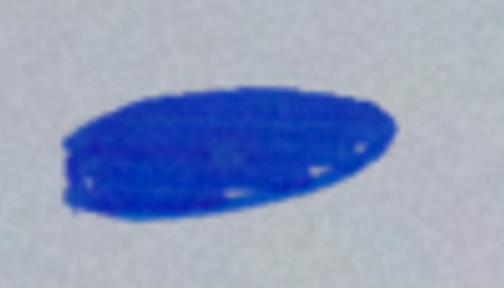

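{"name": "move", "arguments": {"target": [0,0,0,0,0,0,0,0,0,0,0,0,0,-0.5,0.08471,0.1169,0.33205,0,0,0,1,1,-0.45,-0.45,0.275,-1,0.3,-0.93], "speed": 0.25}}

{"name": "move", "arguments": {"target": [[0,0,0,0,0,0,0,0,0,0,0,0,0,-0.5,-0.00816,0,0.00383,0,0,0,1,1,-0.45,-0.45,0.275,-1,0.3,-0.93],[0,0,0,0,0,0,0,0,0,0,0,0,0,-0.5,-0.00937,-0.0019,0.00123,0,0,0,1,1,-0.45,-0.45,0.275,-1,0.3,-0.93],[0,0,0,0,0,0,0,0,0,0,0,0,0,-0.5,-0.01763,0.01521,-0.01634,0,0,0,1,1,-0.45,-0.45,0.275,-1,0.3,-0.93],[0,0,0,0,0,0,0,0,0,0,0,0,0,-0.5,-0.02083,0.02433,-0.02312,0,0,0,1,1,-0.45,-0.45,0.275,-1,0.3,-0.93],[0,0,0,0,0,0,0,0,0,0,0,0,0,-0.5,-0.02572,0.04273,-0.03348,0,0,0,1,1,-0.45,-0.45,0.275,-1,0.3,-0.93],[0,0,0,0,0,0,0,0,0,0,0,0,0,-0.5,-0.02758,0.0553,-0.0374,0,0,0,1,1,-0.45,-0.45,0.275,-1,0.3,-0.93],[0,0,0,0,0,0,0,0,0,0,0,0,0,-0.5,-0.02822,0.0524,-0.03878,0,0,0,1,1,-0.45,-0.45,0.275,-1,0.3,-0.93],[0,0,0,0,0,0,0,0,0,0,0,0,0,-0.5,-0.02716,0.0427,-0.03657,0,0,0,1,1,-0.45,-0.45,0.275,-1,0.3,-0.93],[0,0,0,0,0,0,0,0,0,0,0,0,0,-0.5,-0.02504,0.03205,-0.03209,0,0,0,1,1,-0.45,-0.45,0.275,-1,0.3,-0.93],[0,0,0,0,0,0,0,0,0,0,0,0,0,-0.5,-0.02114,0.0178,-0.02383,0,0,0,1,1,-0.45,-0.45,0.275,-1,0.3,-0.93],[0,0,0,0,0,0,0,0,0,0,0,0,0,-0.5,-0.01686,0.00477,-0.01475,0,0,0,1,1,-0.45,-0.45,0.275,-1,0.3,-0.93],[0,0,0,0,0,0,0,0,0,0,0,0,0,-0.5,-0.01317,-0.0043,-0.00691,0,0,0,1,1,-0.45,-0.45,0.275,-1,0.3,-0.93],[0,0,0,0,0,0,0,0,0,0,0,0,0,-0.5,-0.0088,-0.00988,0.0024,0,0,0,1,1,-0.45,-0.45,0.275,-1,0.3,-0.93],[0,0,0,0,0,0,0,0,0,0,0,0,0,-0.5,-0.00535,-0.00266,0.00982,0,0,0,1,1,-0.45,-0.45,0.275,-1,0.3,-0.93],[0,0,0,0,0,0,0,0,0,0,0,0,0,-0.5,-0.00314,0.00383,0.01459,0,0,0,1,1,-0.45,-0.45,0.275,-1,0.3,-0.93]], "speed": 0.05, "blend": [0,0.0005,0.001,0.001,0.001,0.0005,0.0005,0.001,0.002,0.002,0.002,0.001,0.0005,0.001,0]}}

Scene clock: 162.63 s.
left_arm: end_effector_position=(-0.2489, +0.0781, +0.3805) hand_measured=(+1.000, +1.000, +1.000, +1.000, +1.000, +1.000) hand_load_n=(+0.0, +0.0, +0.0, +0.0, +0.0, +0.0) hand_stopped_by=(target, target, target, target, target, target) hand_force_limit=0.00 hand_speed=-0.50 end_effector_quat_wxyz=(-0.152, -0.109, +0.959, -0.212) | right_arm: end_effector_position=(+0.4336, +0.1093, +0.0619) hand_measured=(+1.000, +1.000, -0.056, -0.106, +0.278, -1.000) hand_load_n=(+0.0, +0.0, +5.5, +4.5, +6.5, -0.5) hand_stopped_by=(target, target, force, force, target, target) hand_force_limit=0.30 hand_speed=-0.93 end_effector_quat_wxyz=(-0.226, +0.765, +0.357, +0.487)
Joint positions: left_arm=[1.72 -1.686 -1.287 1.835 -1.256 2.997] | right_arm=[0.848 -0.884 1.434 -0.113 1.556 -4.72]
Joint torques (N m): left_arm=[-8.1 14.35 22.68 -3.62 -1.69 -0.99] | right_arm=[-8.4 -41.17 -29 2.28 -1.56 -2.49]
Wrist force (N): left_arm=[-0.1 0.1 -0.1] | right_arm=[-1.8 -1.0 0.2]
Wrist torque (N m): left_arm=[-0.01 0.01 0.05] | right_arm=[-0.12 0.04 -0.08]
Wrist force, peak (N): left_arm=[-0.5 -0.2 -0.4] | right_arm=[-1.8 -1.6 -1.0]
Hand target: left_arm -0.2489, +0.0781, +0.3805; -0.152, -0.109, +0.959, -0.212 | right_arm +0.4336, +0.1093, +0.0619; -0.226, +0.765, +0.357, +0.487
Off the commanded pose: left_arm 0.000 m, 0 deg | right_arm 0.000 m, 0 deg.
move: done

Scene clock: 165.80 s.
left_arm: end_effector_position=(-0.2489, +0.0781, +0.3805) hand_measured=(+1.000, +1.000, +1.000, +1.000, +1.000, +1.000) hand_load_n=(+0.0, +0.0, +0.0, +0.0, +0.0, +0.0) hand_stopped_by=(target, target, target, target, target, target) hand_force_limit=0.00 hand_speed=-0.50 end_effector_quat_wxyz=(-0.152, -0.109, +0.959, -0.212) | right_arm: end_effector_position=(+0.4399, +0.1133, +0.0565) hand_measured=(+1.000, +1.000, -0.056, -0.106, +0.278, -1.000) hand_load_n=(+0.0, +0.0, +6.5, +4.0, +6.0, -1.5) hand_stopped_by=(target, target, force, force, target, target) hand_force_limit=0.30 hand_speed=-0.93 end_effector_quat_wxyz=(-0.226, +0.765, +0.357, +0.487)
Joint positions: left_arm=[1.72 -1.686 -1.287 1.835 -1.256 2.997] | right_arm=[0.844 -0.864 1.414 -0.113 1.553 -4.722]
Joint torques (N m): left_arm=[-7.99 13.68 23.92 -3.71 -1.74 -0.91] | right_arm=[-8.73 -40.61 -29.17 2.45 -1.68 -2.71]
Wrist force (N): left_arm=[-0.6 0.2 -0.1] | right_arm=[-1.1 -1.0 -0.2]
Wrist torque (N m): left_arm=[0.01 0.07 0.02] | right_arm=[-0.12 0.01 -0.07]
Wrist force, peak (N): left_arm=[-0.2 -0.7 -0.2] | right_arm=[-1.8 -1.0 0.2]
Hand target: left_arm -0.2489, +0.0781, +0.3805; -0.152, -0.109, +0.959, -0.212 | right_arm +0.4400, +0.1133, +0.0565; -0.226, +0.765, +0.357, +0.487
Off the commanded pose: left_arm 0.000 m, 0 deg | right_arm 0.000 m, 0 deg.
move: done

{"name": "move", "arguments": {"target": [[0,0,0,0,0,0,0,0,0,0,0,0,0,-0.5,0.00906,0.00002,-0.00425,0,0,0,1,1,-0.45,-0.45,0.275,-1,0.3,-0.93],[0,0,0,0,0,0,0,0,0,0,0,0,0,-0.5,-0.0131,-0.04467,-0.04797,0,0,0,1,1,-0.45,-0.45,0.275,-1,0.3,-0.93],[0,0,0,0,0,0,0,0,0,0,0,0,0,-0.5,-0.02065,-0.04469,-0.04443,0,0,0,1,1,-0.45,-0.45,0.275,-1,0.3,-0.93],[0,0,0,0,0,0,0,0,0,0,0,0,0,-0.5,-0.0223,-0.03529,-0.0479,0,0,0,1,1,-0.45,-0.45,0.275,-1,0.3,-0.93],[0,0,0,0,0,0,0,0,0,0,0,0,0,-0.5,-0.02602,-0.0248,-0.0558,0,0,0,1,1,-0.45,-0.45,0.275,-1,0.3,-0.93],[0,0,0,0,0,0,0,0,0,0,0,0,0,-0.5,-0.03018,-0.01696,-0.06467,0,0,0,1,1,-0.45,-0.45,0.275,-1,0.3,-0.93],[0,0,0,0,0,0,0,0,0,0,0,0,0,-0.5,-0.03414,-0.01182,-0.07311,0,0,0,1,1,-0.45,-0.45,0.275,-1,0.3,-0.93],[0,0,0,0,0,0,0,0,0,0,0,0,0,-0.5,-0.03698,-0.00999,-0.07917,0,0,0,1,1,-0.45,-0.45,0.275,-1,0.3,-0.93],[0,0,0,0,0,0,0,0,0,0,0,0,0,-0.5,-0.03901,-0.01103,-0.08351,0,0,0,1,1,-0.45,-0.45,0.275,-1,0.3,-0.93],[0,0,0,0,0,0,0,0,0,0,0,0,0,-0.5,-0.03984,-0.01442,-0.0853,0,0,0,1,1,-0.45,-0.45,0.275,-1,0.3,-0.93],[0,0,0,0,0,0,0,0,0,0,0,0,0,-0.5,-0.03918,-0.02192,-0.08394,0,0,0,1,1,-0.45,-0.45,0.275,-1,0.3,-0.93],[0,0,0,0,0,0,0,0,0,0,0,0,0,-0.5,-0.03725,-0.03034,-0.07986,0,0,0,1,1,-0.45,-0.45,0.275,-1,0.3,-0.93],[0,0,0,0,0,0,0,0,0,0,0,0,0,-0.5,-0.03405,-0.03947,-0.07308,0,0,0,1,1,-0.45,-0.45,0.275,-1,0.3,-0.93],[0,0,0,0,0,0,0,0,0,0,0,0,0,-0.5,-0.03036,-0.04854,-0.06524,0,0,0,1,1,-0.45,-0.45,0.275,-1,0.3,-0.93],[0,0,0,0,0,0,0,0,0,0,0,0,0,-0.5,-0.02766,-0.05322,-0.05949,0,0,0,1,1,-0.45,-0.45,0.275,-1,0.3,-0.93]], "speed": [0.1,0.2,0.03,0.05,0.05,0.05,0.05,0.05,0.05,0.05,0.05,0.05,0.05,0.05,0.05], "blend": [0.003,0,0,0.001,0.002,0.002,0.002,0.001,0.0005,0.0005,0.001,0.002,0.002,0.001,0]}}

Scene clock: 171.63 s.
left_arm: end_effector_position=(-0.2489, +0.0781, +0.3805) hand_measured=(+1.000, +1.000, +1.000, +1.000, +1.000, +1.000) hand_load_n=(+0.0, +0.0, +0.0, +0.0, +0.0, +0.0) hand_stopped_by=(target, target, target, target, target, target) hand_force_limit=0.00 hand_speed=-0.50 end_effector_quat_wxyz=(-0.152, -0.109, +0.959, -0.212) | right_arm: end_effector_position=(+0.3902, +0.1037, +0.0565) hand_measured=(+1.000, +1.000, -0.056, -0.106, +0.278, -1.000) hand_load_n=(+0.0, +0.0, +6.0, +4.0, +6.0, -0.5) hand_stopped_by=(target, target, force, force, target, target) hand_force_limit=0.30 hand_speed=-0.93 end_effector_quat_wxyz=(-0.226, +0.765, +0.357, +0.487)
Joint positions: left_arm=[1.72 -1.686 -1.287 1.835 -1.256 2.997] | right_arm=[0.902 -0.926 1.526 -0.163 1.606 -4.697]
Joint torques (N m): left_arm=[-8.31 14.22 23.08 -3.76 -1.64 -0.99] | right_arm=[8.51 -37.1 -27 2.37 1.1 1.92]
Wrist force (N): left_arm=[-0.1 -0.3 -0.4] | right_arm=[-1.4 -0.9 0.0]
Wrist torque (N m): left_arm=[-0.05 -0.02 0.07] | right_arm=[-0.12 0.02 -0.22]
Wrist force, peak (N): left_arm=[-0.4 -0.6 -0.4] | right_arm=[-1.7 -1.5 -0.2]
Hand target: left_arm -0.2489, +0.0781, +0.3805; -0.152, -0.109, +0.959, -0.212 | right_arm +0.3902, +0.1037, +0.0565; -0.226, +0.765, +0.357, +0.487
Off the commanded pose: left_arm 0.000 m, 0 deg | right_arm 0.000 m, 0 deg.
move: done

{"name": "move", "arguments": {"target": [[0,0,0,0,0,0,0,0,0,0,0,0,0,-0.5,0.00239,-0.00197,0.00589,0,0,0,1,1,-0.45,-0.45,0.275,-1,0.3,-0.93],[0,0,0,0,0,0,0,0,0,0,0,0,0,-0.5,0.00642,0.00826,0.01457,0,0,0,1,1,-0.45,-0.45,0.275,-1,0.3,-0.93],[0,0,0,0,0,0,0,0,0,0,0,0,0,-0.5,0.00531,0.01583,0.01224,0,0,0,1,1,-0.45,-0.45,0.275,-1,0.3,-0.93],[0,0,0,0,0,0,0,0,0,0,0,0,0,-0.5,-0.006,0.04018,-0.01183,0,0,0,1,1,-0.45,-0.45,0.275,-1,0.3,-0.93],[0,0,0,0,0,0,0,0,0,0,0,0,0,-0.5,-0.0089,0.04236,-0.01801,0,0,0,1,1,-0.45,-0.45,0.275,-1,0.3,-0.93],[0,0,0,0,0,0,0,0,0,0,0,0,0,-0.5,0.00635,0.00955,0.01441,0,0,0,1,1,-0.45,-0.45,0.275,-1,0.3,-0.93],[0,0,0,0,0,0,0,0,0,0,0,0,0,-0.5,0.00549,0.00734,0.01258,0,0,0,1,1,-0.45,-0.45,0.275,-1,0.3,-0.93],[0,0,0,0,0,0,0,0,0,0,0,0,0,-0.5,-0.01059,0.04195,-0.02163,0,0,0,1,1,-0.45,-0.45,0.275,-1,0.3,-0.93],[0,0,0,0,0,0,0,0,0,0,0,0,0,-0.5,-0.01165,0.04018,-0.02391,0,0,0,1,1,-0.45,-0.45,0.275,-1,0.3,-0.93],[0,0,0,0,0,0,0,0,0,0,0,0,0,-0.5,0.00459,0.00524,0.01063,0,0,0,1,1,-0.45,-0.45,0.275,-1,0.3,-0.93],[0,0,0,0,0,0,0,0,0,0,0,0,0,-0.5,0.00368,0.00313,0.00868,0,0,0,1,1,-0.45,-0.45,0.275,-1,0.3,-0.93],[0,0,0,0,0,0,0,0,0,0,0,0,0,-0.5,-0.01209,0.03707,-0.02486,0,0,0,1,1,-0.45,-0.45,0.275,-1,0.3,-0.93],[0,0,0,0,0,0,0,0,0,0,0,0,0,-0.5,-0.01168,0.03214,-0.02402,0,0,0,1,1,-0.45,-0.45,0.275,-1,0.3,-0.93],[0,0,0,0,0,0,0,0,0,0,0,0,0,-0.5,0.00283,0.00092,0.00684,0,0,0,1,1,-0.45,-0.45,0.275,-1,0.3,-0.93],[0,0,0,0,0,0,0,0,0,0,0,0,0,-0.5,0.00182,-0.00096,0.00467,0,0,0,1,1,-0.45,-0.45,0.275,-1,0.3,-0.93]], "speed": 0.06, "blend": [0.0005,0.0005,0.0005,0.0005,0.0005,0.0005,0.0005,0.0005,0.0005,0.0005,0.0005,0.0005,0.0005,0.0005,0]}}

Scene clock: 177.60 s.
left_arm: end_effector_position=(-0.2489, +0.0781, +0.3805) hand_measured=(+1.000, +1.000, +1.000, +1.000, +1.000, +1.000) hand_load_n=(-0.5, +0.0, +0.0, +0.0, +0.0, +0.0) hand_stopped_by=(target, target, target, target, target, target) hand_force_limit=0.00 hand_speed=-0.50 end_effector_quat_wxyz=(-0.152, -0.109, +0.959, -0.212) | right_arm: end_effector_position=(+0.3917, +0.1063, +0.0563) hand_measured=(+1.000, +1.000, -0.056, -0.106, +0.278, -1.000) hand_load_n=(+0.0, -0.5, +6.0, +3.5, +5.5, -0.5) hand_stopped_by=(target, target, force, force, target, target) hand_force_limit=0.30 hand_speed=-0.93 end_effector_quat_wxyz=(-0.226, +0.765, +0.357, +0.487)
Joint positions: left_arm=[1.72 -1.686 -1.287 1.835 -1.256 2.997] | right_arm=[0.903 -0.919 1.515 -0.158 1.606 -4.697]
Joint torques (N m): left_arm=[-8.4 14.09 23.17 -3.77 -1.65 -0.93] | right_arm=[7.84 -39.99 -28.21 2.18 1.02 2.11]
Wrist force (N): left_arm=[0.0 0.0 -0.3] | right_arm=[-1.2 -0.8 0.1]
Wrist torque (N m): left_arm=[-0.01 -0.02 0.06] | right_arm=[-0.12 0.01 -0.21]
Wrist force, peak (N): left_arm=[-0.2 -0.2 -0.7] | right_arm=[-1.5 -1.0 -0.4]
Hand target: left_arm -0.2489, +0.0781, +0.3805; -0.152, -0.109, +0.959, -0.212 | right_arm +0.3917, +0.1064, +0.0563; -0.226, +0.765, +0.357, +0.487
Off the commanded pose: left_arm 0.000 m, 0 deg | right_arm 0.000 m, 0 deg.
move: done

{"name": "move", "arguments": {"target": [[0,0,0,0,0,0,0,0,0,0,0,0,0,-0.5,-0.01211,0.02628,-0.02575,0,0,0,1,1,-0.45,-0.45,0.275,-1,0.3,-0.93],[0,0,0,0,0,0,0,0,0,0,0,0,0,-0.5,-0.00002,0.02631,-0.03142,0,0,0,1,1,-0.45,-0.45,0.275,-1,0.3,-0.93],[0,0,0,0,0,0,0,0,0,0,0,0,0,-0.5,-0.04734,0.13127,-0.13204,0,0,0,1,1,-0.45,-0.45,0.275,-1,0.3,-0.93]], "speed": [0.06,0.1,0.25], "blend": [0,0.004,0], "cameras": ["cam_above"]}}

{"name": "zoom_image", "arguments": {"camera": "cam_above", "region": [365, 230, 525, 330]}}

Scene clock: 180.90 s.
left_arm: end_effector_position=(-0.2489, +0.0781, +0.3805) hand_measured=(+1.000, +1.000, +1.000, +1.000, +1.000, +1.000) hand_load_n=(+0.0, +0.0, +0.0, +0.0, +0.0, +0.0) hand_stopped_by=(target, target, target, target, target, target) hand_force_limit=0.00 hand_speed=-0.50 end_effector_quat_wxyz=(-0.152, -0.109, +0.959, -0.212) | right_arm: end_effector_position=(+0.3981, -0.0084, +0.0642) hand_measured=(+1.000, +1.000, -0.056, -0.106, +0.278, -1.000) hand_load_n=(+0.0, +0.0, +6.0, +4.0, +6.0, +0.0) hand_stopped_by=(target, target, force, force, target, target) hand_force_limit=0.30 hand_speed=-0.93 end_effector_quat_wxyz=(-0.226, +0.765, +0.357, +0.487)
Joint positions: left_arm=[1.72 -1.686 -1.287 1.835 -1.256 2.997] | right_arm=[0.734 -1.123 1.84 -0.276 1.454 -4.768]
Joint torques (N m): left_arm=[-8.77 14.17 23.31 -3.69 -1.53 -0.92] | right_arm=[-7.64 -44.61 -7.53 -3.4 -1.65 -2.64]
Wrist force (N): left_arm=[-0.3 -0.5 -0.2] | right_arm=[-1.6 -0.8 0.1]
Wrist torque (N m): left_arm=[-0.09 0.02 0.06] | right_arm=[-0.09 0.03 -0.07]
Wrist force, peak (N): left_arm=[-0.5 -0.1 -0.4] | right_arm=[-1.0 -2.0 0.9]
Hand target: left_arm -0.2489, +0.0781, +0.3805; -0.152, -0.109, +0.959, -0.212 | right_arm +0.3981, -0.0084, +0.0642; -0.226, +0.765, +0.357, +0.487
Off the commanded pose: left_arm 0.000 m, 0 deg | right_arm 0.000 m, 0 deg.
move: done
Images, in order (width x height): cam_above 896x504.

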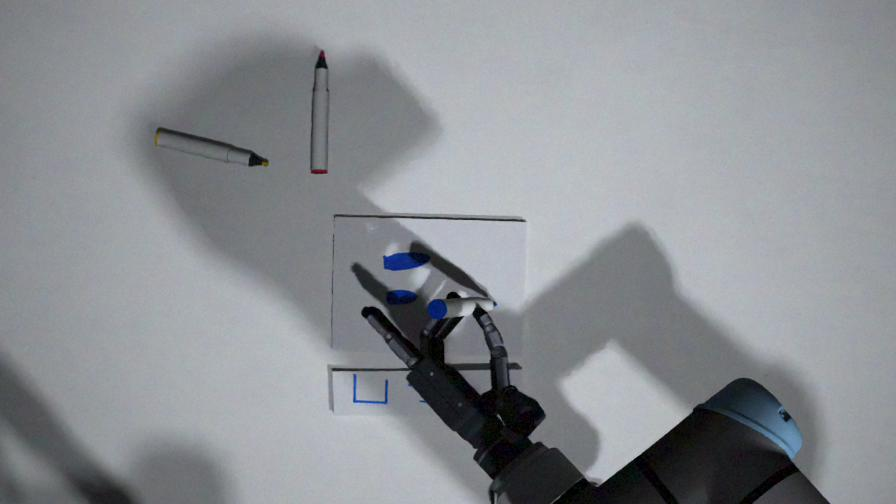

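Scaled by 3.150 from the camera's 896x504 image, which has a finer 1280x720 frame.

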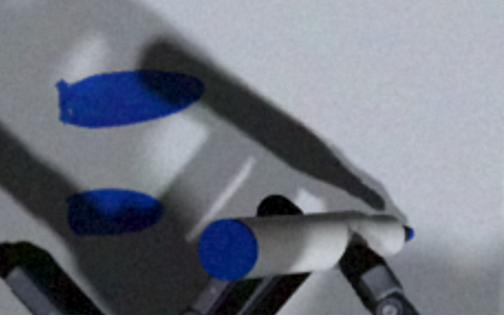

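{"name": "execute_actions", "arguments": {"actions": [[[0,0,0,0,0,0,0,0,0,0,0,0,0,-0.5,0,0,0,0,0,0,1,1,-0.45,-0.5,0.275,-1,0.3,-0.95]]]}}

{"name": "move", "arguments": {"target": [0,0,0,0,0,0,0,0,0,0,0,0,0,-0.5,-0.01118,0,0.00524,0,0,0,1,1,-0.45,-0.5,0.275,-1,0.3,-0.95], "speed": 0.02, "stop_force": 3}}

Scene clock: 181.97 s.
left_arm: end_effector_position=(-0.2489, +0.0781, +0.3805) hand_measured=(+1.000, +1.000, +1.000, +1.000, +1.000, +1.000) hand_load_n=(+0.0, +0.0, +0.0, +0.0, +0.0, +0.0) hand_stopped_by=(target, target, target, target, target, target) hand_force_limit=0.00 hand_speed=-0.50 end_effector_quat_wxyz=(-0.152, -0.109, +0.959, -0.212) | right_arm: end_effector_position=(+0.3981, -0.0084, +0.0642) hand_measured=(+1.000, +1.000, -0.056, -0.118, +0.278, -1.000) hand_load_n=(+0.0, +0.0, +5.0, +7.5, +8.0, -1.5) hand_stopped_by=(target, target, force, force, target, target) hand_force_limit=0.30 hand_speed=-0.95 end_effector_quat_wxyz=(-0.226, +0.765, +0.357, +0.487)
Joint positions: left_arm=[1.72 -1.686 -1.287 1.835 -1.256 2.997] | right_arm=[0.734 -1.124 1.84 -0.276 1.454 -4.769]
Joint torques (N m): left_arm=[-7.84 14.36 23.09 -3.81 -1.61 -0.96] | right_arm=[-8.6 -43.57 -7.27 -3.17 -1.66 -2.38]
Wrist force (N): left_arm=[-0.4 -0.2 0.1] | right_arm=[-1.5 -0.8 0.1]
Wrist torque (N m): left_arm=[-0.06 0.05 0.05] | right_arm=[-0.08 0.01 -0.06]
Wrist force, peak (N): left_arm=[-0.6 -0.2 -0.5] | right_arm=[-1.7 -0.9 0.0]
Hand target: left_arm -0.2489, +0.0781, +0.3805; -0.152, -0.109, +0.959, -0.212 | right_arm +0.3981, -0.0084, +0.0642; -0.226, +0.765, +0.357, +0.487
Off the commanded pose: left_arm 0.000 m, 0 deg | right_arm 0.000 m, 0 deg.
Step readings (end_effector_position of left_arm | right_arm):
0: (-0.2489, +0.0781, +0.3805) | (+0.3981, -0.0084, +0.0642)
1: (-0.2489, +0.0781, +0.3805) | (+0.3981, -0.0084, +0.0642)
2: (-0.2489, +0.0781, +0.3805) | (+0.3981, -0.0084, +0.0642)
4: (-0.2489, +0.0781, +0.3805) | (+0.3981, -0.0084, +0.0642)
8: (-0.2489, +0.0781, +0.3805) | (+0.3981, -0.0084, +0.0642)
15: (-0.2489, +0.0781, +0.3805) | (+0.3981, -0.0084, +0.0642)

Scene clock: 183.27 s.
left_arm: end_effector_position=(-0.2489, +0.0781, +0.3805) hand_measured=(+1.000, +1.000, +1.000, +1.000, +1.000, +1.000) hand_load_n=(+0.0, +0.0, +0.0, +0.0, -0.5, +0.0) hand_stopped_by=(target, target, target, target, target, target) hand_force_limit=0.00 hand_speed=-0.50 end_effector_quat_wxyz=(-0.152, -0.109, +0.959, -0.212) | right_arm: end_effector_position=(+0.3981, -0.0084, +0.0568) hand_measured=(+1.000, +1.000, -0.056, -0.118, +0.278, -1.000) hand_load_n=(+0.0, +0.0, +4.5, +7.5, +7.5, -2.0) hand_stopped_by=(target, target, force, force, target, target) hand_force_limit=0.30 hand_speed=-0.95 end_effector_quat_wxyz=(-0.226, +0.765, +0.357, +0.487)
Joint positions: left_arm=[1.72 -1.686 -1.287 1.835 -1.256 2.997] | right_arm=[0.734 -1.112 1.845 -0.294 1.454 -4.769]
Joint torques (N m): left_arm=[-7.5 13.88 23.17 -3.74 -1.64 -0.86] | right_arm=[-6.68 -30.17 -7.08 -3.15 -1.57 -2.64]
Wrist force (N): left_arm=[-0.2 -0.2 -0.2] | right_arm=[-1.5 -0.8 0.0]
Wrist torque (N m): left_arm=[-0.04 0.00 0.06] | right_arm=[-0.07 0.00 -0.06]
Wrist force, peak (N): left_arm=[-0.4 -0.3 -0.4] | right_arm=[-1.7 -0.9 0.0]
Hand target: left_arm -0.2489, +0.0781, +0.3805; -0.152, -0.109, +0.959, -0.212 | right_arm +0.3981, -0.0084, +0.0568; -0.226, +0.765, +0.357, +0.487
Off the commanded pose: left_arm 0.000 m, 0 deg | right_arm 0.000 m, 0 deg.
move: done


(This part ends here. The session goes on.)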